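# Four arms unload stones from wheelbarrow past the batten

## Task

Take every stone out of the wheelbarrow and put it on the far side of the low wooden batten, while the wheelbarrow stays upright on the floor resting on its wheel and legs.

## Robot and tools

Robots: four i2rt Big YAM arms, arm1 to arm4, each ending in a five-finger right hand. All positions are in one scene frame in metres, origin on the floor, +z up. Foot (base_link) positions: arm1 (-0.286, +0.669, 0.930), arm2 (-0.303, -0.656, 0.986), arm3 (+0.344, +0.637, 1.010), arm4 (+0.365, -0.626, 1.018). Each foot's own +x is its forward direction; arm1 and arm3 face roughly -y, arm2 and arm4 roughly +y. A hand reaches about 1.07 m from the joint1 axis. Loose objects may occasionally get a small shove from outside.

Hand frame: the hand point sits 0.045 m in front of the palm and moves with it. Its +z runs along the straight fingers, +y points out of the palm, +x runs across the palm away from the thumb. Straight fingers extend 0.06-0.07 m past the point. With joints 1, 5, 6 at 0 and the hand level and forward, the palm is down and the thumb on the left. The wrist camera is on the little-finger side, aimed at the hand point; with joint6 near -1.3 its image is upright. A bracket on the little-finger side of the wrist can strike things.

move: one action per call. Keys arm1..arm4 (each optional, one object per arm) and cameras. Inside an arm's object:
- joints: absolute targets by name. joint1_rad -2.879..2.879 (base yaw, positive counter-clockwise from above), joint2_rad 0..3.141 (shoulder), joint3_rad 0..3.019 (elbow), joint4_rad -1.692..1.57 (hand pitch, positive lifts fingers), joint5_rad -1.57..1.57 (sideways, positive to the arm's right), joint6_rad -2.094..2.094 (roll, positive clockwise seen from behind). Hand keys hand_little, hand_ring, hand_middle, hand_index, hand_thumb_bend, hand_thumb_turn run -1 (closed; for thumb_turn, thumb in front of palm) to +1 (open/straight; thumb beside palm). hand_force_limit -1..1 maps to about 0-10 N at the fingertip (0-15 N for the thumb motors). hand_speed -0.96..1, full speed from +0.48 up. At the start force_limit is 0 and hand_speed -0.8.
- target: an absolute hand pose, seven numbers [x, y, z, qw, qx, qy, qz], scene frame, metres and unit quaternion, in the same form the hand line prints. The hand travels a straight line from its hand_target toward it. When target is used, joints may carry only the hand_ keys; anything else gets the call refused.
- speed: top hand speed for target, 0.002-4.3 m/s, default 0.25; rotation is capped at twice that value in rad/s.
- min_time_s: 0.1-8 s, the minimum duration for that arm's joint motions.
All arms in one action start at once; their hand paths finish together, joint moves may finish at different times. Paths end after 10 s, actions after 15 s. The hand lags and may overshoot, especially with the arm stretched; a fast, extended arm can swing roughly 30 degrees past the goal. Paths ignore obstacles and other arms. A very small move may not start.

cameras: a list from arm1_cam_wrist..arm4_cam_wrist, cam_high, cam_low, or ["all"]; [] for none. If omitted, an empty move returns all, other moves none. A move with no arm parts returns complete state for every robot.

wait: seconds 0-10, optional cameras; commands nothing and returns state.
zoom_image: camera name and region [x0, y0, x1, y1] in image pixels from the top-left, at most 504x504; only cameras in the latest images.
show_instructions: no arguments; shows the reference page (the five-finger hand).
finished_scene: optional scene = 1; final. The stones must stay past the batten and the wheelbarrow upright afterwards.

Result lines: "move" lists arms that got a command; "as last shown" marks uncommanded arms (status "not commanded"). "pictures" gives image order. hand is the measured pose (may be off at long reach); hand_target is the pose of the currently held joint targets. joint_positions lists joints plus the two hand settings; Joint velocities in rad/s, "within noise" means still. Joint torques follow joint order, positive toward larger positions, offset and noisy; numbers 3 and 4 wrap at ±28 N m. hand_stopped_by gives six words (little, ring, middle, index, thumb_bend, thumb_turn): moving, target, force, stalled or fault. *_load_n are fingertip forces in N, positive when pushed open; a dropped object shows as loads near 0. Status: off_target means resting short of the goal (not a stop); a hand counts done within 1 cm and 2 degrees. time_out is a stop; on_its_own shows the target still pushed. "joint command not followed" or "pose unreachable" means a safety check is holding back the arm; not_followed drops a hand target. MOTOR HOT warns near 85 °C; at 100 °C an OVER-TEMPERATURE FAULT drops that arm for 30-60 s, after which keys marked limit_stop_at_motor_heat must be resent.

Gripping: a finger motor moves only when its target changes by at least 0.002, then locks at the target or when load hits hand_force_limit. To squeeze harder, raise the limit and send a more-closed target; to release, send a more-open one. Use hand_speed -0.94 or lower for gentle grasps. With thumb_turn at -1, the hand wraps objects 0.035-0.065 m thick; thumb tip and index pad can pinch light items.

Cautions: if a call in a reply is refused or a stop hits it, the later move, wait and finished_scene calls of that reply are skipped. The robot holds the last command while you think. Never let two arms press or collide, or close a hand on another robot's fingers; the safety check may react late. Arms keep pushing after contact. Avoid drops, slams, hard pushes on the wheelbarrow or fixed things, letting stones fall far, tipping the wheelbarrow, overloading fingers, and long stretched holds that heat motors. Camera calibrations (intrinsics and T_world_to_cam) are given per camera; wrist-camera poses update in results.

Each tool is called as name(argument=value, ...), one argument or row to a line, values as JSON.

Reference images:

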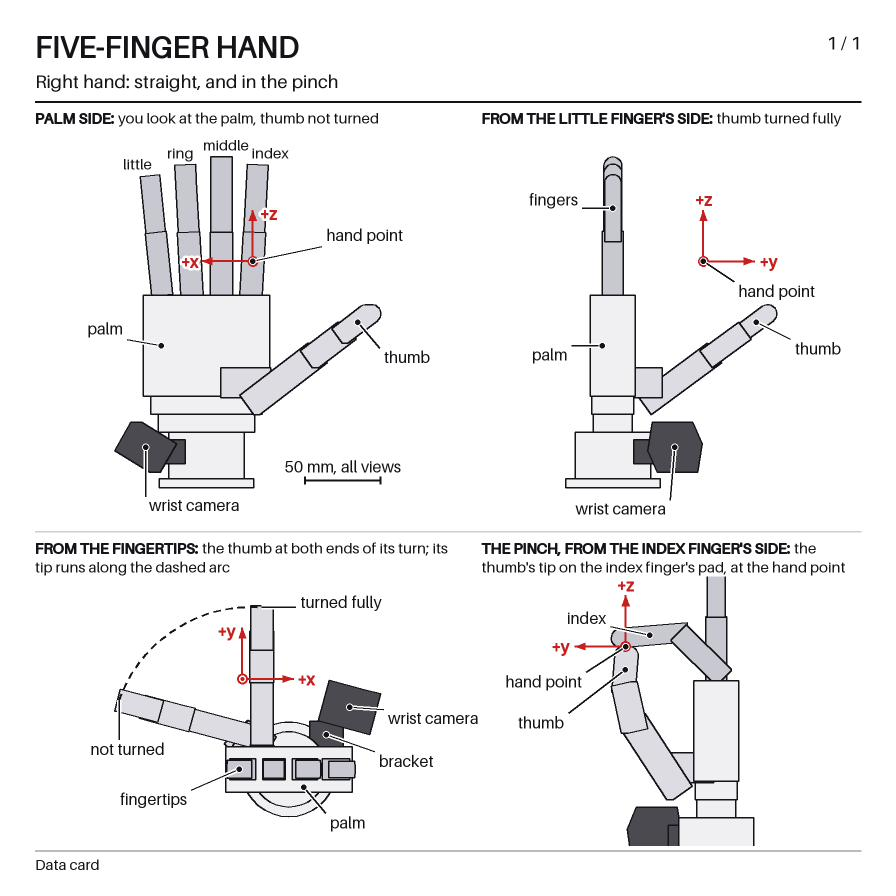

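## Session

move(
)

Scene clock: 0.00 s.
Joint torques (N m): no reading
Motor temperatures (°C): arm1=[23 23 22 21 20 22] | arm2=[23 22 24 23 20 22] | arm3=[24 22 24 20 22 25] | arm4=[25 26 23 24 23 19]
Heat: arm1: hottest joint1_rad 23 °C; arm2: hottest joint3_rad 24 °C; arm3: hottest joint6_rad 25 °C; arm4: hottest joint2_rad 26 °C.
Joint velocities: within noise
arm1.joint_positions: joint1_rad=-0.122 joint2_rad=+0.620 joint3_rad=+1.422 joint4_rad=-1.520 joint5_rad=+0.047 joint6_rad=-1.242 hand_little=+1.000 hand_ring=+1.000 hand_middle=+1.000 hand_index=+1.000 hand_thumb_turn=+1.000 hand_thumb_bend=+1.000 hand_force_limit=+0.000 hand_speed=-0.800
arm1.joint_status: not commanded
arm1.hand_stopped_by: target,target,target,target,target,target
arm1.little_load_n: 0.0
arm1.ring_load_n: 0.0
arm1.middle_load_n: 0.0
arm1.index_load_n: 0.0
arm1.thumb_bend_load_n: 0.0
arm1.thumb_turn_load_n: -0.5
arm1.hand: x=-0.3642 y=+0.4890 z=+1.3981 quat_wxyz=(+0.281, +0.472, -0.779, +0.303) (m; scene frame)
arm1.hand_target: x=-0.3641 y=+0.4890 z=+1.4075 quat_wxyz=(+0.288, +0.469, -0.775, +0.311) (m; scene frame)
arm1.hand_status: not commanded
arm2.joint_positions: joint1_rad=-0.416 joint2_rad=+0.529 joint3_rad=+1.359 joint4_rad=-1.222 joint5_rad=-0.296 joint6_rad=-1.030 hand_little=+1.000 hand_ring=+1.000 hand_middle=+1.000 hand_index=+1.000 hand_thumb_turn=+1.000 hand_thumb_bend=+1.000 hand_force_limit=+0.000 hand_speed=-0.800
arm2.joint_status: not commanded
arm2.hand_stopped_by: target,target,target,target,target,target
arm2.little_load_n: 0.0
arm2.ring_load_n: 0.0
arm2.middle_load_n: 0.0
arm2.index_load_n: 0.0
arm2.thumb_bend_load_n: 0.0
arm2.thumb_turn_load_n: 0.0
arm2.hand: x=-0.2398 y=-0.4501 z=+1.4919 quat_wxyz=(-0.491, +0.759, +0.328, +0.275) (m; scene frame)
arm2.hand_target: x=-0.2404 y=-0.4512 z=+1.5011 quat_wxyz=(-0.497, +0.753, +0.327, +0.282) (m; scene frame)
arm2.hand_status: not commanded
arm3.joint_positions: joint1_rad=-0.579 joint2_rad=+0.623 joint3_rad=+1.422 joint4_rad=-1.288 joint5_rad=-0.043 joint6_rad=-1.294 hand_little=+1.000 hand_ring=+1.000 hand_middle=+1.000 hand_index=+1.000 hand_thumb_turn=+1.000 hand_thumb_bend=+1.000 hand_force_limit=+0.000 hand_speed=-0.800
arm3.joint_status: not commanded
arm3.hand_stopped_by: target,target,target,target,target,target
arm3.little_load_n: 0.0
arm3.ring_load_n: 0.0
arm3.middle_load_n: 0.0
arm3.index_load_n: 0.0
arm3.thumb_bend_load_n: 0.0
arm3.thumb_turn_load_n: 0.0
arm3.hand: x=+0.1850 y=+0.4584 z=+1.5231 quat_wxyz=(+0.397, +0.324, -0.792, +0.331) (m; scene frame)
arm3.hand_target: x=+0.1857 y=+0.4597 z=+1.5312 quat_wxyz=(+0.404, +0.322, -0.787, +0.336) (m; scene frame)
arm3.hand_status: not commanded
arm4.joint_positions: joint1_rad=+0.147 joint2_rad=+0.605 joint3_rad=+1.434 joint4_rad=-1.187 joint5_rad=+0.054 joint6_rad=-1.283 hand_little=+1.000 hand_ring=+1.000 hand_middle=+1.000 hand_index=+1.000 hand_thumb_turn=+1.000 hand_thumb_bend=+1.000 hand_force_limit=+0.000 hand_speed=-0.800
arm4.joint_status: not commanded
arm4.hand_stopped_by: target,target,target,target,target,target
arm4.little_load_n: 0.0
arm4.ring_load_n: 0.0
arm4.middle_load_n: 0.0
arm4.index_load_n: 0.0
arm4.thumb_bend_load_n: 0.0
arm4.thumb_turn_load_n: 0.0
arm4.hand: x=+0.4017 y=-0.3819 z=+1.5644 quat_wxyz=(-0.460, +0.644, +0.510, +0.337) (m; scene frame)
arm4.hand_target: x=+0.4019 y=-0.3840 z=+1.5729 quat_wxyz=(-0.467, +0.640, +0.507, +0.341) (m; scene frame)
arm4.hand_status: not commanded
pictures: arm1_cam_wrist, arm2_cam_wrist, arm3_cam_wrist, arm4_cam_wrist, cam_high, cam_low

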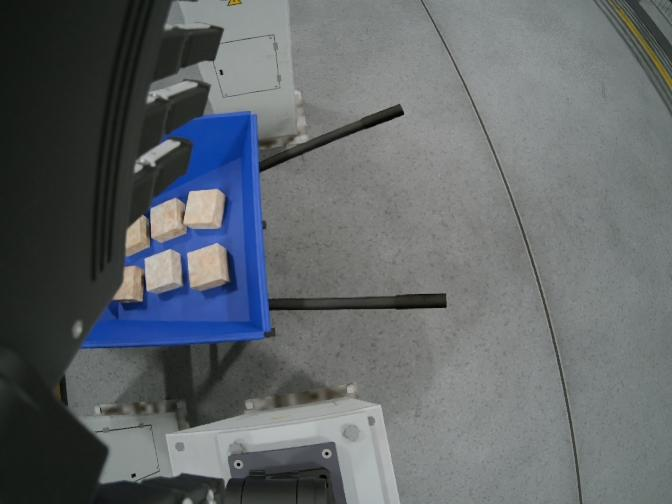

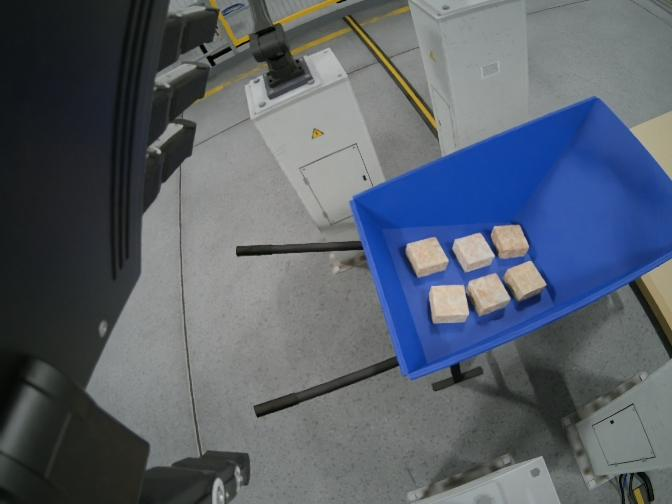

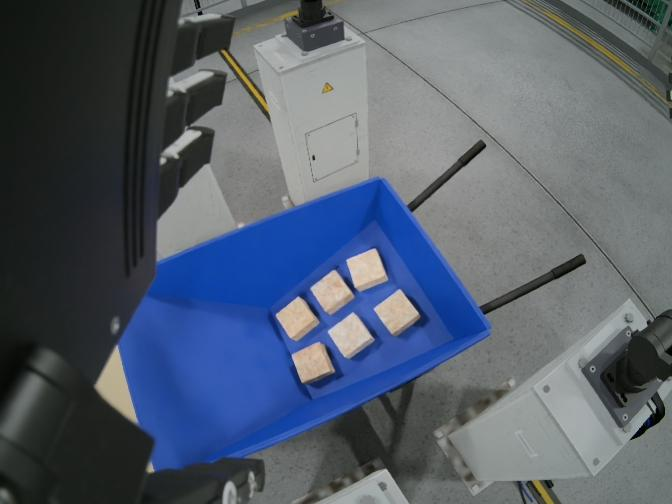

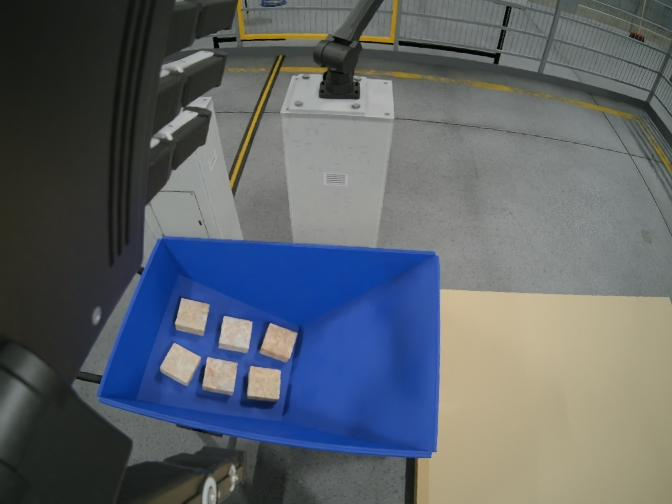

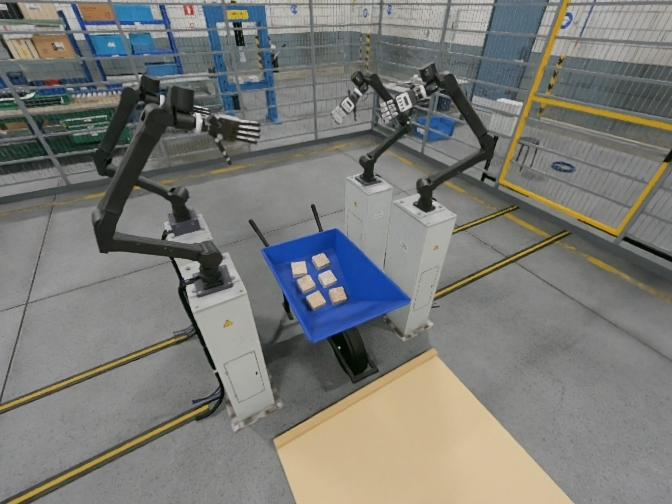

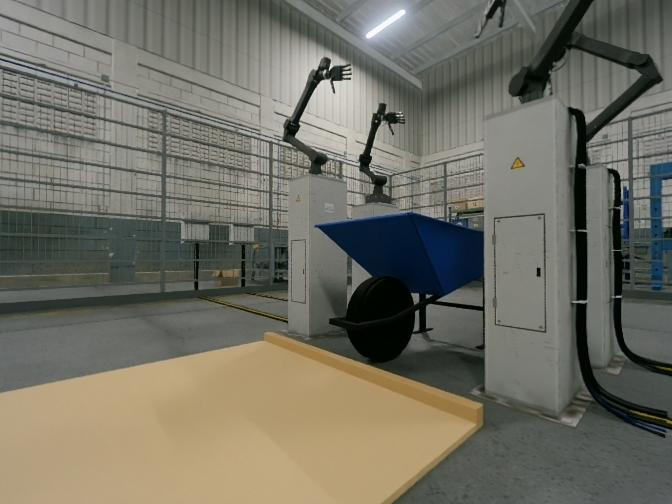

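zoom_image(
  camera="arm4_cam_wrist",
  region=[90, 220, 450, 470],
)

zoom_image(
  camera="cam_high",
  region=[220, 180, 460, 400],
)

zoom_image(
  camera="cam_low",
  region=[250, 180, 500, 430],
)

zoom_image(
  camera="arm2_cam_wrist",
  region=[220, 80, 672, 440],
)

Scaled by 1.400 from the camera's image (finer frame: 960x720).

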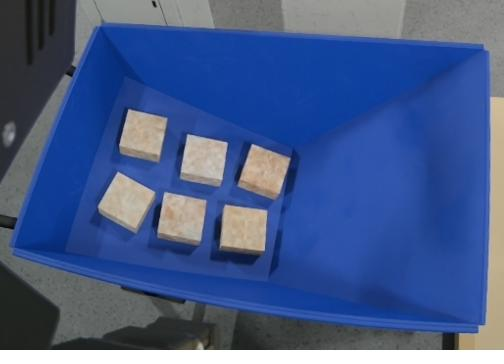

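Scaled by 2.100 from the camera's image (finer frame: 960x720).

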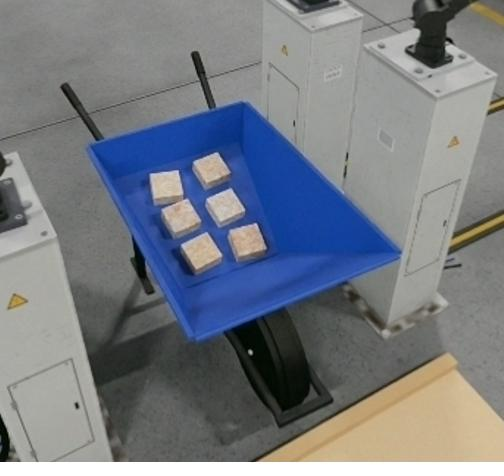

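Scaled by 2.016 from the camera's image (finer frame: 960x720).

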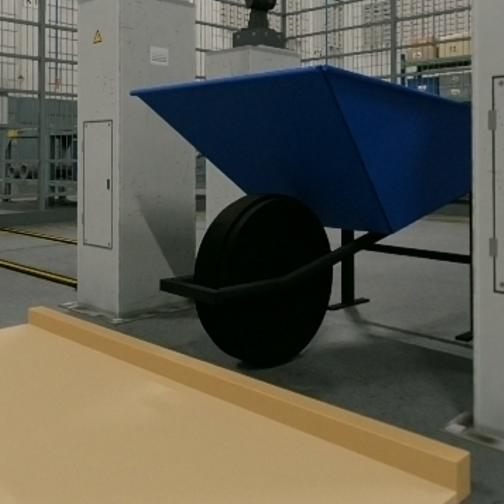

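Scaled by 1.115 from the camera's image (finer frame: 960x720).

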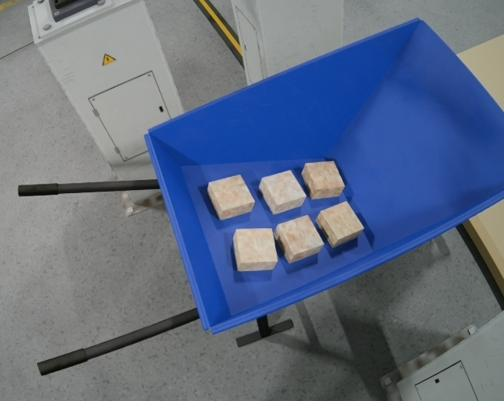

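move(
  arm1={"target": [-0.50, 0.33, 0.86, 0, 0, 1, 0], "speed": 0.25},
  arm2={"target": [-0.50, -0.22, 0.86, 0, 1, 0, 0], "speed": 0.25},
  cameras=["arm1_cam_wrist", "arm2_cam_wrist", "cam_high", "arm3_cam_wrist", "arm4_cam_wrist"],
)

Scene clock: 15.23 s.
Joint torques (N m): arm1=[-2.2 -16.15 8.01 0.13 -0.13 0.18] | arm2=[0.79 -17.44 6.94 -0.08 0.02 0.03] | arm3=[-0.62 2.02 9.46 2.15 0.05 -0.04] | arm4=[0.91 3.55 8.18 1.84 0.11 0.09]
Motor temperatures (°C): arm1=[23 23 23 21 20 22] | arm2=[23 22 25 23 20 22] | arm3=[24 22 25 20 22 25] | arm4=[25 26 24 24 23 19]
Heat: arm1: hottest joint1_rad 23 °C; arm2: hottest joint3_rad 25 °C; arm3: hottest joint3_rad 25 °C; arm4: hottest joint2_rad 26 °C.
move: arm1 off_target; arm2 off_target
Joint velocities: within noise
arm1.joint_positions: joint1_rad=-0.527 joint2_rad=+1.874 joint3_rad=+1.049 joint4_rad=-0.778 joint5_rad=-0.006 joint6_rad=-0.559 hand_little=+1.000 hand_ring=+1.000 hand_middle=+1.000 hand_index=+1.000 hand_thumb_turn=+1.000 hand_thumb_bend=+1.000 hand_force_limit=+0.000 hand_speed=-0.800
arm1.joint_status: not commanded
arm1.hand_stopped_by: target,target,target,target,target,target
arm1.little_load_n: 0.0
arm1.ring_load_n: 0.0
arm1.middle_load_n: 0.0
arm1.index_load_n: 0.0
arm1.thumb_bend_load_n: 0.0
arm1.thumb_turn_load_n: 0.0
arm1.hand: x=-0.4874 y=+0.3432 z=+0.8545 quat_wxyz=(-0.008, +0.010, -1.000, -0.015)
arm1.hand_target: x=-0.4999 y=+0.3303 z=+0.8604 quat_wxyz=(+0.000, +0.000, -1.000, +0.000)
arm1.hand_status: off_target (0.019 m and 2.2 deg from the pose sent, 0.577 m and 77.7 deg at the start)
arm2.joint_positions: joint1_rad=+0.333 joint2_rad=+2.088 joint3_rad=+1.215 joint4_rad=-0.731 joint5_rad=-0.004 joint6_rad=+0.313 hand_little=+1.000 hand_ring=+1.000 hand_middle=+1.000 hand_index=+1.000 hand_thumb_turn=+1.000 hand_thumb_bend=+1.000 hand_force_limit=+0.000 hand_speed=-0.800
arm2.joint_status: not commanded
arm2.hand_stopped_by: target,target,target,target,target,target
arm2.little_load_n: 0.0
arm2.ring_load_n: 0.0
arm2.middle_load_n: 0.0
arm2.index_load_n: 0.0
arm2.thumb_bend_load_n: 0.0
arm2.thumb_turn_load_n: 0.0
arm2.hand: x=-0.4960 y=-0.2396 z=+0.8510 quat_wxyz=(+0.017, +1.000, +0.008, +0.007)
arm2.hand_target: x=-0.4997 y=-0.2204 z=+0.8604 quat_wxyz=(+0.000, +1.000, +0.000, +0.000)
arm2.hand_status: off_target (0.022 m and 2.4 deg from the pose sent, 0.721 m and 81.3 deg at the start)
arm3, arm4: as last shown
pictures: arm1_cam_wrist, arm2_cam_wrist, arm3_cam_wrist, arm4_cam_wrist, cam_high
arm1_cam_wrist: T_world_to_cam=[[-0.3533, 0.93465, 0.04001, -0.53284], [0.82639, 0.29176, 0.48161, -0.10438], [0.43847, 0.20322, -0.87547, 1.00427]] pos_world=[-0.54233, 0.32439, 0.9508]
arm2_cam_wrist: T_world_to_cam=[[0.30173, -0.95034, 0.07619, -0.14776], [-0.81026, -0.21349, 0.5458, -0.92045], [-0.50244, -0.22642, -0.83444, 0.52399]] pos_world=[-0.43794, -0.21829, 0.95088]

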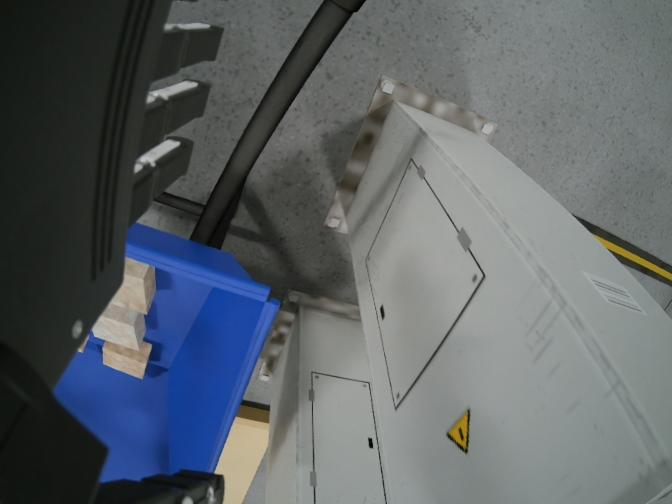

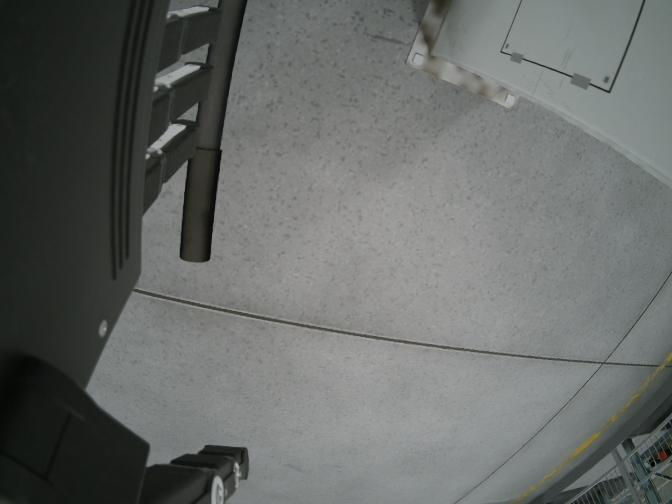

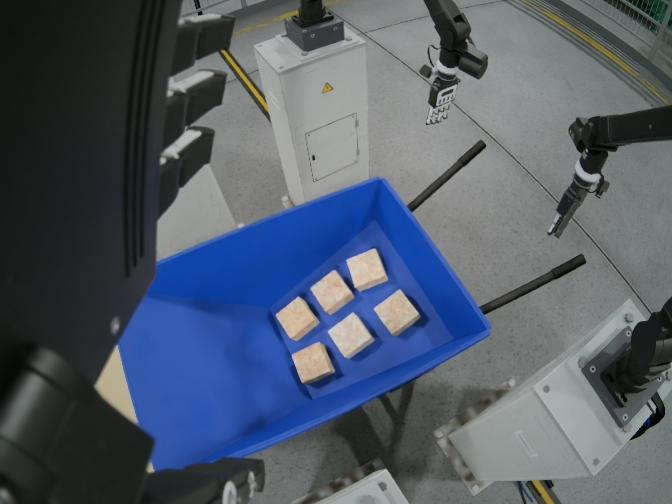

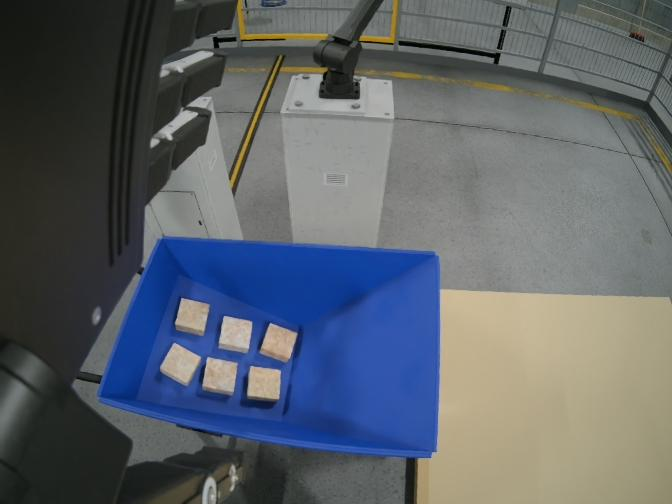

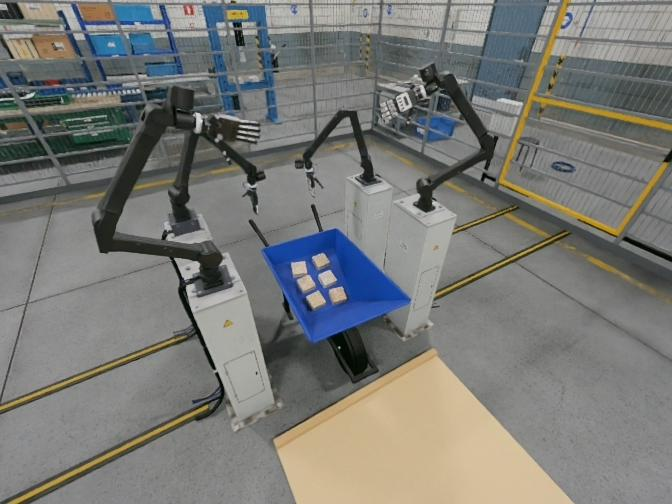

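zoom_image(
  camera="arm1_cam_wrist",
  region=[100, 0, 420, 300],
)

zoom_image(
  camera="cam_high",
  region=[220, 150, 460, 390],
)

zoom_image(
  camera="arm3_cam_wrist",
  region=[340, 100, 672, 400],
)

Scaled by 1.575 from the camera's image (finer frame: 960x720).

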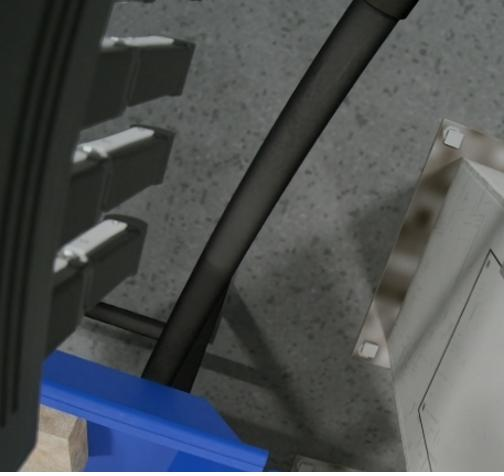

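Scaled by 2.100 from the camera's image (finer frame: 960x720).

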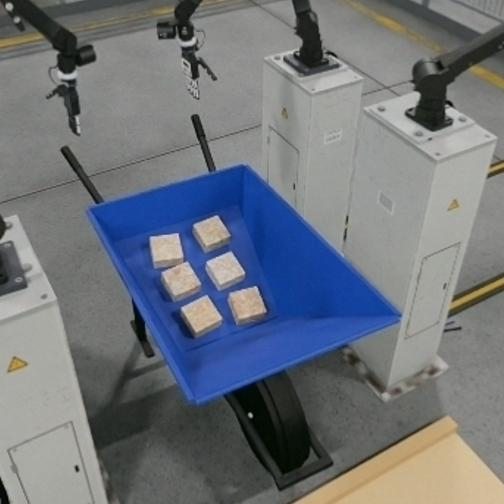

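Scaled by 1.518 from the camera's image (finer frame: 960x720).

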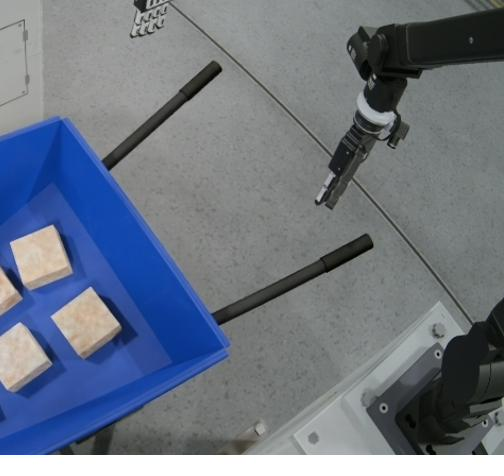

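move(
  arm1={"target": [-0.50, 0.315, 0.70, -0.095, 0.097, 0.991, 0.009], "speed": 0.2, "joints": {"hand_thumb_turn": -1, "hand_speed": 0.2}},
  arm2={"target": [-0.50, -0.15, 0.70, 0.009, 0.991, 0.092, -0.095], "speed": 0.2, "joints": {"hand_thumb_turn": -1, "hand_speed": 0.2}},
  cameras=["arm1_cam_wrist", "arm2_cam_wrist", "arm3_cam_wrist", "arm4_cam_wrist"],
)

Scene clock: 18.73 s.
Joint torques (N m): arm1=[0.03 -17.55 4.85 0.62 0.16 0.18] | arm2=[0.91 -20.66 6.09 -0.09 -0.11 -0.09] | arm3=[-0.79 2.08 9.46 2.21 0.03 -0.03] | arm4=[1.49 3.55 8.25 1.81 0.11 0.1]
Motor temperatures (°C): arm1=[23 23 23 21 20 22] | arm2=[23 23 25 23 20 22] | arm3=[24 22 26 20 22 25] | arm4=[25 26 24 24 23 19]
Heat: arm1: hottest joint1_rad 23 °C; arm2: hottest joint3_rad 25 °C; arm3: hottest joint3_rad 26 °C; arm4: hottest joint2_rad 26 °C.
move: arm1 off_target; arm2 off_target
Joint velocities: within noise
arm1.joint_positions: joint1_rad=-0.486 joint2_rad=+2.223 joint3_rad=+1.061 joint4_rad=-0.378 joint5_rad=+0.172 joint6_rad=-0.302 hand_little=+1.000 hand_ring=+1.000 hand_middle=+1.000 hand_index=+1.000 hand_thumb_turn=-1.000 hand_thumb_bend=+1.000 hand_force_limit=+0.000 hand_speed=+0.200
arm1.joint_status: all done
arm1.hand_stopped_by: target,target,target,target,target,target
arm1.little_load_n: 0.0
arm1.ring_load_n: 0.0
arm1.middle_load_n: 0.0
arm1.index_load_n: 0.0
arm1.thumb_bend_load_n: 0.0
arm1.thumb_turn_load_n: 0.0
arm1.hand: x=-0.4980 y=+0.3297 z=+0.7000 quat_wxyz=(+0.089, -0.098, -0.991, -0.021)
arm1.hand_target: x=-0.4998 y=+0.3151 z=+0.7003 quat_wxyz=(+0.095, -0.097, -0.991, -0.009)
arm1.hand_status: off_target (0.015 m and 1.6 deg from the pose sent, 0.157 m and 17.1 deg at the start)
arm2.joint_positions: joint1_rad=+0.251 joint2_rad=+2.542 joint3_rad=+1.561 joint4_rad=-0.599 joint5_rad=-0.196 joint6_rad=+0.068 hand_little=+1.000 hand_ring=+1.000 hand_middle=+1.000 hand_index=+1.000 hand_thumb_turn=-1.000 hand_thumb_bend=+1.000 hand_force_limit=+0.000 hand_speed=+0.200
arm2.joint_status: all done
arm2.hand_stopped_by: target,target,target,target,target,target
arm2.little_load_n: 0.0
arm2.ring_load_n: 0.0
arm2.middle_load_n: 0.0
arm2.index_load_n: 0.0
arm2.thumb_bend_load_n: 0.0
arm2.thumb_turn_load_n: 0.0
arm2.hand: x=-0.4995 y=-0.1645 z=+0.6975 quat_wxyz=(+0.020, +0.992, +0.089, -0.092)
arm2.hand_target: x=-0.5000 y=-0.1503 z=+0.7003 quat_wxyz=(+0.009, +0.991, +0.092, -0.095)
arm2.hand_status: off_target (0.015 m and 1.4 deg from the pose sent, 0.176 m and 15.2 deg at the start)
arm3, arm4: as last shown
arm1_cam_wrist: T_world_to_cam=[[-0.13178, 0.98612, 0.10096, -0.46711], [0.94662, 0.09497, 0.30804, 0.22891], [0.29417, 0.13617, -0.946, 0.87596]] pos_world=[-0.53594, 0.31961, 0.8053]
arm2_cam_wrist: T_world_to_cam=[[0.45641, -0.88973, 0.00781, 0.07133], [-0.64177, -0.32311, 0.69551, -0.8618], [-0.61629, -0.32245, -0.71847, 0.25766]] pos_world=[-0.42684, -0.1319, 0.78395]

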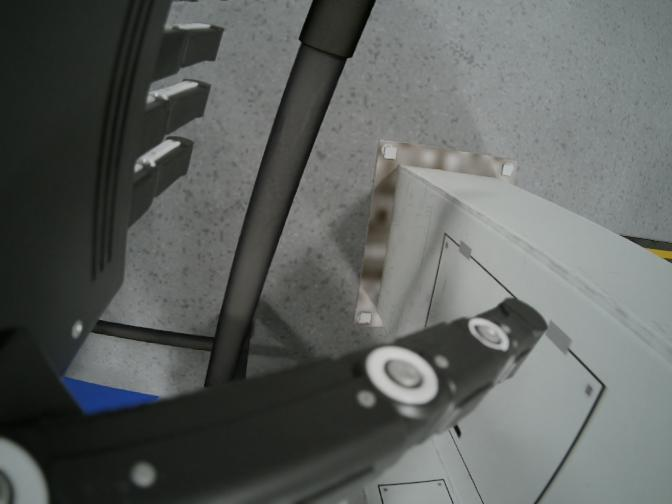

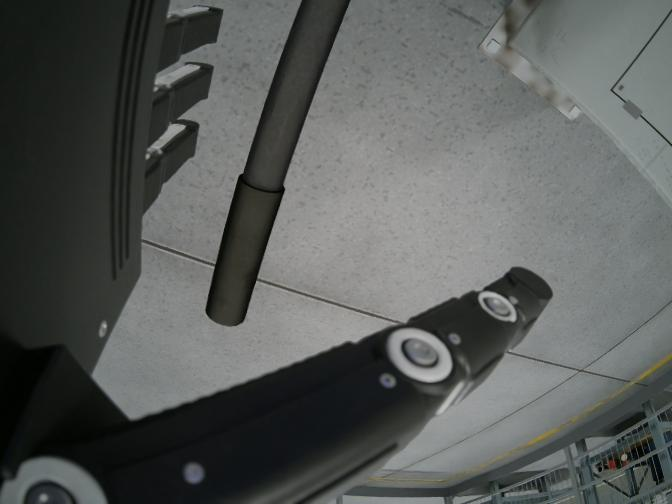

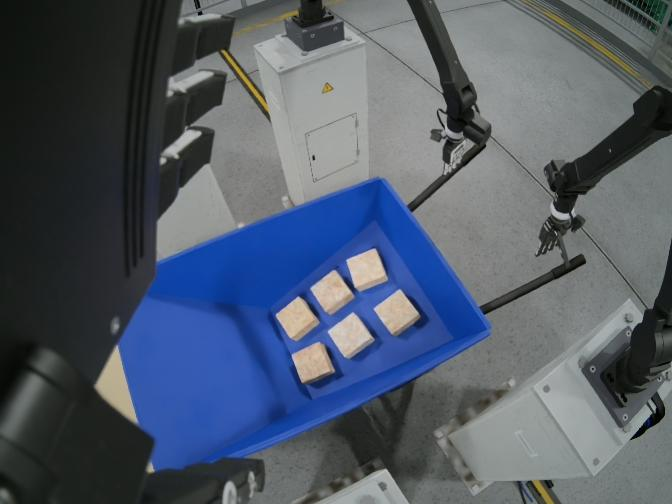

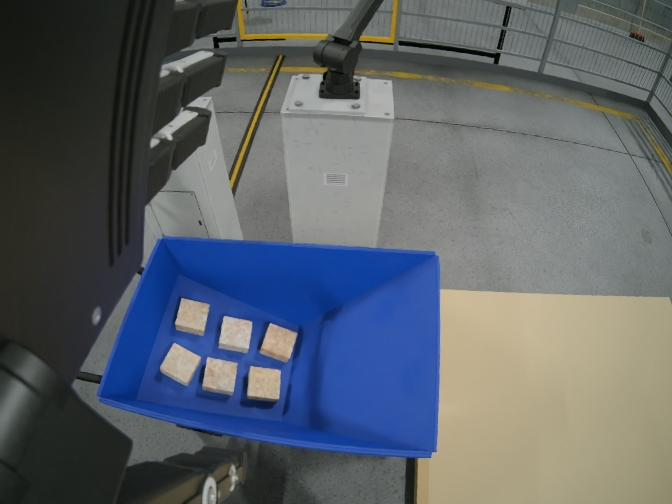

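move(
  arm1={"target": [-0.50, 0.302, 0.555, -0.095, 0.097, 0.991, 0.009], "speed": 0.15},
  arm2={"target": [-0.50, -0.135, 0.555, 0.009, 0.991, 0.092, -0.095], "speed": 0.15},
  cameras=["arm1_cam_wrist", "arm2_cam_wrist", "arm3_cam_wrist"],
)

Scene clock: 21.50 s.
Joint torques (N m): arm1=[0.26 -18.84 3.25 0.62 0.16 0.18] | arm2=[0.67 -21.25 5.65 0.16 -0.1 -0.1] | arm3=[-0.62 1.85 9.46 2.19 0.04 -0.05] | arm4=[0.73 2.67 8.28 1.78 0.12 0.09]
Motor temperatures (°C): arm1=[23 23 23 21 20 22] | arm2=[23 23 25 23 20 22] | arm3=[24 22 26 20 22 25] | arm4=[25 26 24 24 23 19]
Heat: arm1: hottest joint1_rad 23 °C; arm2: hottest joint3_rad 25 °C; arm3: hottest joint3_rad 26 °C; arm4: hottest joint2_rad 26 °C.
move: arm1 off_target; arm2 off_target
Joint velocities: within noise
arm1.joint_positions: joint1_rad=-0.473 joint2_rad=+2.594 joint3_rad=+1.266 joint4_rad=-0.205 joint5_rad=+0.173 joint6_rad=-0.286 hand_little=+1.000 hand_ring=+1.000 hand_middle=+1.000 hand_index=+1.000 hand_thumb_turn=-1.000 hand_thumb_bend=+1.000 hand_force_limit=+0.000 hand_speed=+0.200
arm1.joint_status: not commanded
arm1.hand_stopped_by: target,target,target,target,target,target
arm1.little_load_n: 0.0
arm1.ring_load_n: 0.0
arm1.middle_load_n: 0.0
arm1.index_load_n: 0.0
arm1.thumb_bend_load_n: 0.0
arm1.thumb_turn_load_n: 0.0
arm1.hand: x=-0.5019 y=+0.3122 z=+0.5586 quat_wxyz=(+0.091, -0.100, -0.991, -0.017)
arm1.hand_target: x=-0.5000 y=+0.3021 z=+0.5552 quat_wxyz=(+0.095, -0.097, -0.991, -0.009)
arm1.hand_status: off_target (0.011 m and 1.1 deg from the pose sent, 0.148 m and 1.6 deg at the start)
arm2.joint_positions: joint1_rad=+0.250 joint2_rad=+2.898 joint3_rad=+1.867 joint4_rad=-0.551 joint5_rad=-0.196 joint6_rad=+0.063 hand_little=+1.000 hand_ring=+1.000 hand_middle=+1.000 hand_index=+1.000 hand_thumb_turn=-1.000 hand_thumb_bend=+1.000 hand_force_limit=+0.000 hand_speed=+0.200
arm2.joint_status: not commanded
arm2.hand_stopped_by: target,target,target,target,target,target
arm2.little_load_n: 0.0
arm2.ring_load_n: 0.0
arm2.middle_load_n: 0.0
arm2.index_load_n: 0.0
arm2.thumb_bend_load_n: 0.0
arm2.thumb_turn_load_n: 0.0
arm2.hand: x=-0.5014 y=-0.1493 z=+0.5548 quat_wxyz=(+0.022, +0.991, +0.091, -0.092)
arm2.hand_target: x=-0.4999 y=-0.1353 z=+0.5553 quat_wxyz=(+0.009, +0.991, +0.092, -0.095)
arm2.hand_status: off_target (0.014 m and 1.5 deg from the pose sent, 0.145 m and 1.4 deg at the start)
arm3, arm4: as last shown
arm1_cam_wrist: T_world_to_cam=[[-0.12847, 0.98735, 0.09294, -0.43038], [0.94853, 0.09498, 0.3021, 0.28213], [0.28945, 0.12697, -0.94873, 0.74777]] pos_world=[-0.53935, 0.30319, 0.6642]
arm2_cam_wrist: T_world_to_cam=[[0.45938, -0.88818, 0.00992, 0.08739], [-0.64101, -0.32377, 0.69591, -0.75886], [-0.61488, -0.32605, -0.71806, 0.1588]] pos_world=[-0.42894, -0.1163, 0.64126]

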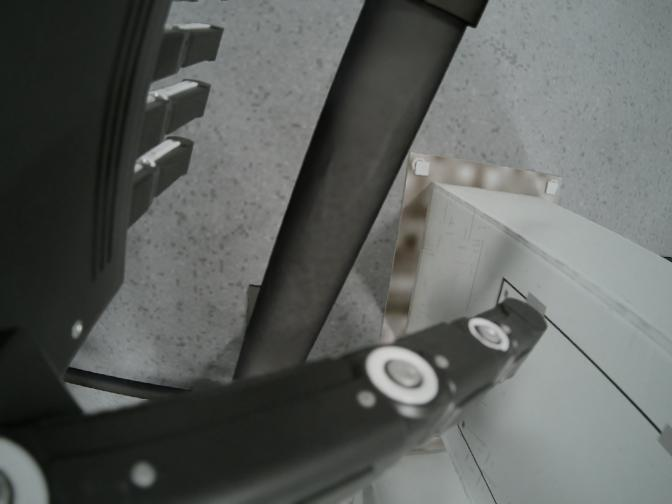

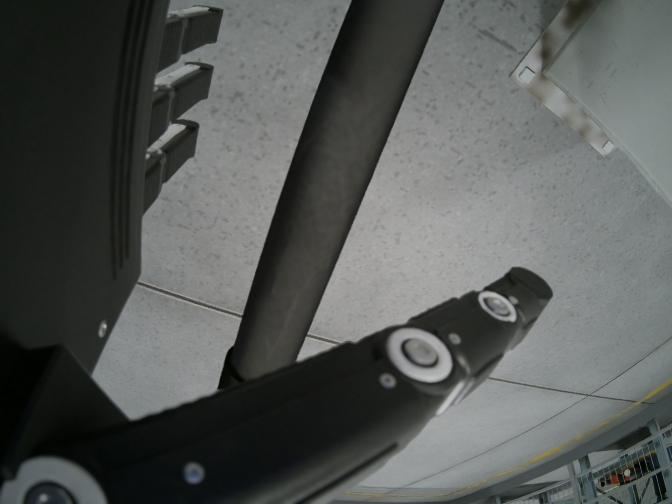

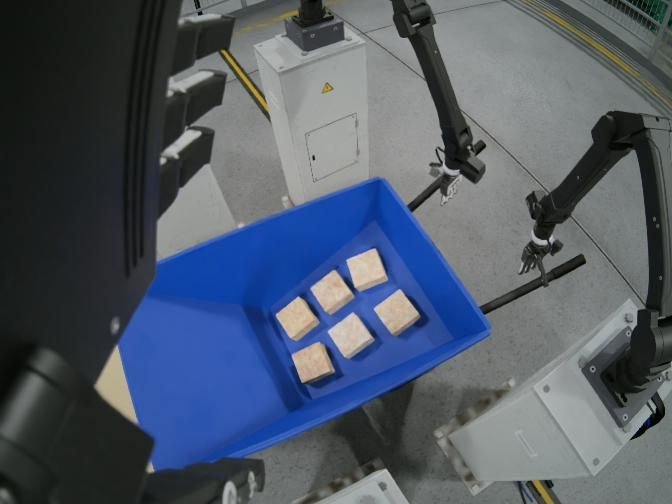

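zoom_image(
  camera="arm1_cam_wrist",
  region=[180, 0, 580, 400],
)

zoom_image(
  camera="arm2_cam_wrist",
  region=[180, 0, 580, 400],
)

Scaled by 1.260 from the camera's image (finer frame: 960x720).

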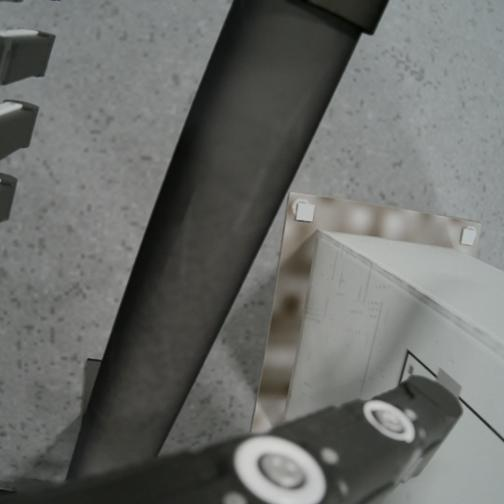

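Scaled by 1.260 from the camera's image (finer frame: 960x720).

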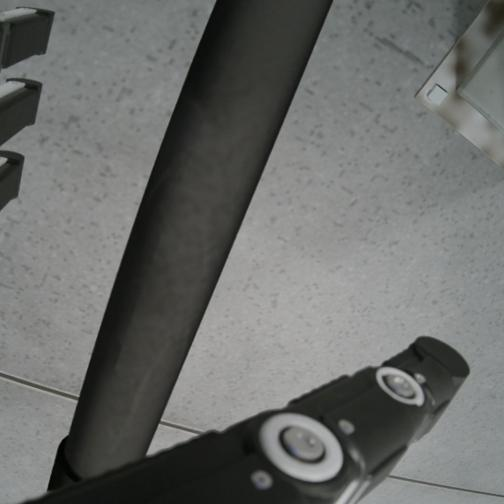

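move(
  arm1={"target": [-0.50, 0.320, 0.512, -0.095, 0.097, 0.991, 0.009], "speed": 0.1},
  arm2={"target": [-0.50, -0.158, 0.507, 0.009, 0.991, 0.092, -0.095], "speed": 0.1},
  cameras=["arm1_cam_wrist", "arm2_cam_wrist"],
)

Scene clock: 24.07 s.
Joint torques (N m): arm1=[-1.32 -18.61 2.43 0.66 0.13 0.02] | arm2=[1.44 -21.25 5.01 0.47 -0.11 -0.01] | arm3=[-0.85 1.96 9.42 2.14 0.04 -0.05] | arm4=[0.97 3.43 8.27 1.85 0.09 0.11]
Motor temperatures (°C): arm1=[23 23 23 21 20 22] | arm2=[23 23 25 23 20 22] | arm3=[24 22 26 20 22 25] | arm4=[25 26 24 24 23 19]
Heat: arm1: hottest joint1_rad 23 °C; arm2: hottest joint3_rad 25 °C; arm3: hottest joint3_rad 26 °C; arm4: hottest joint2_rad 26 °C.
move: arm1 done; arm2 off_target
Joint velocities: within noise
arm1.joint_positions: joint1_rad=-0.473 joint2_rad=+2.695 joint3_rad=+1.296 joint4_rad=-0.127 joint5_rad=+0.173 joint6_rad=-0.288 hand_little=+1.000 hand_ring=+1.000 hand_middle=+1.000 hand_index=+1.000 hand_thumb_turn=-1.000 hand_thumb_bend=+1.000 hand_force_limit=+0.000 hand_speed=+0.200
arm1.joint_status: not commanded
arm1.hand_stopped_by: target,target,target,target,target,target
arm1.little_load_n: 0.0
arm1.ring_load_n: 0.0
arm1.middle_load_n: 0.0
arm1.index_load_n: 0.0
arm1.thumb_bend_load_n: 0.0
arm1.thumb_turn_load_n: 0.0
arm1.hand: x=-0.4964 y=+0.3238 z=+0.5158 quat_wxyz=(+0.092, -0.099, -0.991, -0.014)
arm1.hand_target: x=-0.5000 y=+0.3202 z=+0.5121 quat_wxyz=(+0.095, -0.097, -0.991, -0.009)
arm1.hand_status: done (0.006 m and 0.7 deg from the pose sent, 0.047 m and 1.1 deg at the start)
arm2.joint_positions: joint1_rad=+0.250 joint2_rad=+2.993 joint3_rad=+1.890 joint4_rad=-0.487 joint5_rad=-0.196 joint6_rad=+0.063 hand_little=+1.000 hand_ring=+1.000 hand_middle=+1.000 hand_index=+1.000 hand_thumb_turn=-1.000 hand_thumb_bend=+1.000 hand_force_limit=+0.000 hand_speed=+0.200
arm2.joint_status: not commanded
arm2.hand_stopped_by: target,target,target,target,target,target
arm2.little_load_n: 0.0
arm2.ring_load_n: 0.0
arm2.middle_load_n: 0.0
arm2.index_load_n: 0.0
arm2.thumb_bend_load_n: 0.0
arm2.thumb_turn_load_n: 0.0
arm2.hand: x=-0.4949 y=-0.1739 z=+0.5057 quat_wxyz=(+0.026, +0.991, +0.090, -0.091)
arm2.hand_target: x=-0.5000 y=-0.1582 z=+0.5075 quat_wxyz=(+0.009, +0.991, +0.092, -0.095)
arm2.hand_status: off_target (0.017 m and 1.9 deg from the pose sent, 0.049 m and 1.5 deg at the start)
arm3, arm4: as last shown
arm1_cam_wrist: T_world_to_cam=[[-0.13045, 0.98751, 0.08832, -0.43575], [0.94914, 0.09864, 0.299, 0.28949], [0.28656, 0.12283, -0.95016, 0.7047]] pos_world=[-0.53355, 0.31519, 0.6215]
arm2_cam_wrist: T_world_to_cam=[[0.45927, -0.88812, 0.01771, 0.05907], [-0.64241, -0.31832, 0.69712, -0.72881], [-0.61349, -0.33154, -0.71673, 0.11865]] pos_world=[-0.42254, -0.1402, 0.59206]

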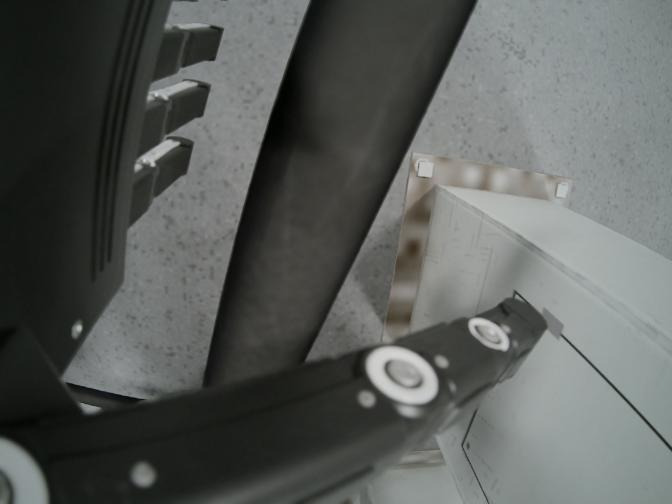

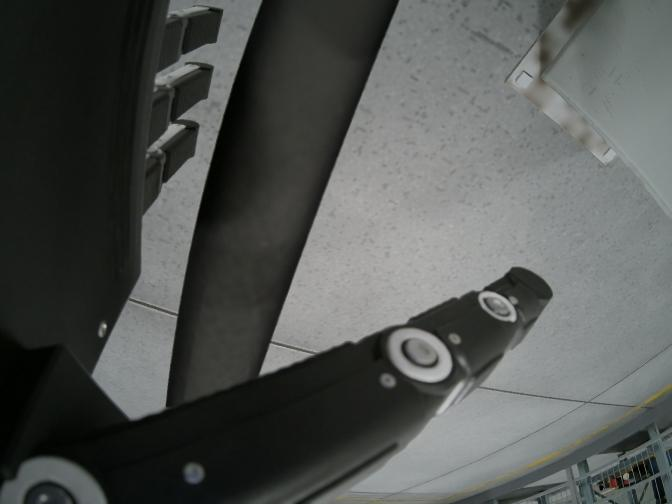

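move(
  arm1={"target": [-0.503, 0.332, 0.502, -0.095, 0.097, 0.991, 0.009], "speed": 0.1},
  arm2={"target": [-0.505, -0.158, 0.497, 0.009, 0.991, 0.092, -0.095], "speed": 0.1},
)

move(
  arm1={"joints": {"hand_little": -1, "hand_ring": -1, "hand_middle": -1, "hand_index": -1, "hand_force_limit": -0.4, "hand_speed": -0.8}},
  arm2={"joints": {"hand_little": -1, "hand_ring": -1, "hand_middle": -1, "hand_index": -1, "hand_force_limit": -0.4, "hand_speed": -0.8}},
  cameras=["arm1_cam_wrist", "arm2_cam_wrist"],
)

Scene clock: 25.57 s.
Joint torques (N m): arm1=[-2.49 -17.85 1.66 0.77 0.1 0.02] | arm2=[1.96 -20.25 5.18 0.38 -0.11 0.06] | arm3=[-0.85 1.96 9.44 2.25 0.05 -0.03] | arm4=[0.97 3.6 8.27 1.95 0.11 0.08]
Motor temperatures (°C): arm1=[23 24 23 21 20 22] | arm2=[23 23 25 23 20 22] | arm3=[24 22 26 20 22 25] | arm4=[25 26 24 24 23 19]
Heat: arm1: hottest joint2_rad 24 °C; arm2: hottest joint3_rad 25 °C; arm3: hottest joint3_rad 26 °C; arm4: hottest joint2_rad 26 °C.
move: arm1 off_target; arm2 off_target
Joint velocities: within noise
arm1.joint_positions: joint1_rad=-0.477 joint2_rad=+2.709 joint3_rad=+1.296 joint4_rad=-0.095 joint5_rad=+0.173 joint6_rad=-0.306 hand_little=+1.000 hand_ring=+1.000 hand_middle=+1.000 hand_index=+1.000 hand_thumb_turn=-1.000 hand_thumb_bend=+1.000 hand_force_limit=+0.000 hand_speed=+0.200
arm1.joint_status: not commanded
arm1.hand_stopped_by: target,target,target,target,target,target
arm1.little_load_n: 0.0
arm1.ring_load_n: 0.0
arm1.middle_load_n: 0.0
arm1.index_load_n: 0.0
arm1.thumb_bend_load_n: 0.0
arm1.thumb_turn_load_n: 0.0
arm1.hand: x=-0.4991 y=+0.3247 z=+0.5089 quat_wxyz=(+0.095, -0.093, -0.991, -0.007)
arm1.hand_target: x=-0.5027 y=+0.3322 z=+0.5022 quat_wxyz=(+0.095, -0.097, -0.991, -0.009)
arm1.hand_status: off_target (0.011 m and 0.5 deg from the pose sent, 0.017 m and 0.7 deg at the start)
arm2.joint_positions: joint1_rad=+0.251 joint2_rad=+3.010 joint3_rad=+1.923 joint4_rad=-0.487 joint5_rad=-0.196 joint6_rad=+0.064 hand_little=+1.000 hand_ring=+1.000 hand_middle=+1.000 hand_index=+1.000 hand_thumb_turn=-1.000 hand_thumb_bend=+1.000 hand_force_limit=+0.000 hand_speed=+0.200
arm2.joint_status: not commanded
arm2.hand_stopped_by: target,target,target,target,target,target
arm2.little_load_n: 0.0
arm2.ring_load_n: 0.0
arm2.middle_load_n: 0.0
arm2.index_load_n: 0.0
arm2.thumb_bend_load_n: -0.5
arm2.thumb_turn_load_n: 0.0
arm2.hand: x=-0.4977 y=-0.1651 z=+0.5011 quat_wxyz=(+0.018, +0.991, +0.091, -0.093)
arm2.hand_target: x=-0.5050 y=-0.1583 z=+0.4974 quat_wxyz=(+0.009, +0.991, +0.092, -0.095)
arm2.hand_status: off_target (0.011 m and 1.0 deg from the pose sent, 0.021 m and 1.9 deg at the start)
arm3, arm4: as last shown
pictures: none

Scene clock: 29.43 s.
Joint torques (N m): arm1=[-2.43 -18.49 1.58 0.42 0.13 0.03] | arm2=[1.73 -21.13 4.79 -0.05 -0.09 0.06] | arm3=[-0.62 2.08 9.37 2.22 0.04 -0.03] | arm4=[0.67 3.37 8.23 1.84 0.11 0.09]
Motor temperatures (°C): arm1=[23 24 23 21 20 22] | arm2=[23 23 25 23 20 22] | arm3=[24 22 26 20 22 25] | arm4=[25 26 24 24 23 19]
Heat: arm1: hottest joint2_rad 24 °C; arm2: hottest joint3_rad 25 °C; arm3: hottest joint3_rad 26 °C; arm4: hottest joint2_rad 26 °C.
move: arm1 off_target; arm2 off_target
Joint velocities: within noise
arm1.joint_positions: joint1_rad=-0.478 joint2_rad=+2.717 joint3_rad=+1.296 joint4_rad=-0.088 joint5_rad=+0.172 joint6_rad=-0.307 hand_little=-0.422 hand_ring=-0.347 hand_middle=-0.274 hand_index=-0.200 hand_thumb_turn=-1.000 hand_thumb_bend=+1.000 hand_force_limit=-0.400 hand_speed=-0.800
arm1.joint_status: hand_little off_target (ended at -0.422, target -1.000); hand_ring off_target (ended at -0.347, target -1.000); hand_middle off_target (ended at -0.274, target -1.000); hand_index off_target (ended at -0.200, target -1.000); the others done
arm1.hand_stopped_by: force,force,force,force,target,target
arm1.little_load_n: 1.0
arm1.ring_load_n: 0.0
arm1.middle_load_n: 0.0
arm1.index_load_n: 0.0
arm1.thumb_bend_load_n: 0.0
arm1.thumb_turn_load_n: 0.0
arm1.hand: x=-0.4983 y=+0.3267 z=+0.5056 quat_wxyz=(+0.095, -0.093, -0.991, -0.007)
arm1.hand_target: x=-0.5027 y=+0.3321 z=+0.5022 quat_wxyz=(+0.095, -0.097, -0.991, -0.009)
arm1.hand_status: not commanded
arm2.joint_positions: joint1_rad=+0.255 joint2_rad=+3.024 joint3_rad=+1.926 joint4_rad=-0.478 joint5_rad=-0.196 joint6_rad=+0.065 hand_little=+0.003 hand_ring=-0.124 hand_middle=-0.200 hand_index=-0.273 hand_thumb_turn=-1.000 hand_thumb_bend=+1.000 hand_force_limit=-0.400 hand_speed=-0.800
arm2.joint_status: hand_little off_target (ended at +0.003, target -1.000); hand_ring off_target (ended at -0.124, target -1.000); hand_middle off_target (ended at -0.200, target -1.000); hand_index off_target (ended at -0.273, target -1.000); the others done
arm2.hand_stopped_by: force,force,force,force,target,target
arm2.little_load_n: 0.0
arm2.ring_load_n: 0.0
arm2.middle_load_n: 0.0
arm2.index_load_n: 1.0
arm2.thumb_bend_load_n: 0.0
arm2.thumb_turn_load_n: 0.0
arm2.hand: x=-0.4984 y=-0.1699 z=+0.4939 quat_wxyz=(+0.019, +0.991, +0.092, -0.093)
arm2.hand_target: x=-0.5049 y=-0.1584 z=+0.4972 quat_wxyz=(+0.009, +0.991, +0.092, -0.095)
arm2.hand_status: not commanded
arm3, arm4: as last shown
arm1_cam_wrist: T_world_to_cam=[[-0.14341, 0.98668, 0.07673, -0.43833], [0.9496, 0.11535, 0.29147, 0.29263], [0.27873, 0.11467, -0.9535, 0.69571]] pos_world=[-0.53466, 0.31897, 0.61171]
arm2_cam_wrist: T_world_to_cam=[[0.46219, -0.88677, 0.00379, 0.07295], [-0.63867, -0.3299, 0.69517, -0.72067], [-0.61521, -0.32372, -0.71883, 0.11078]] pos_world=[-0.42584, -0.1372, 0.58035]

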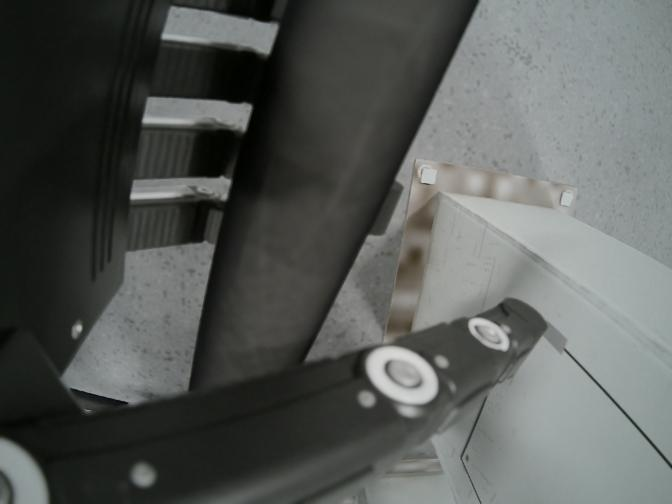

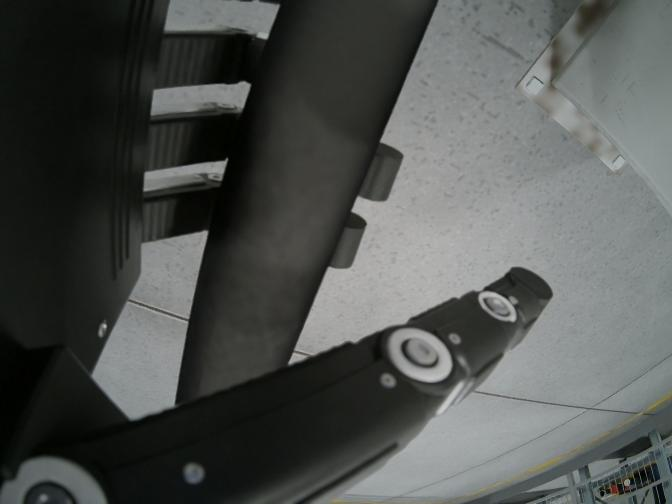

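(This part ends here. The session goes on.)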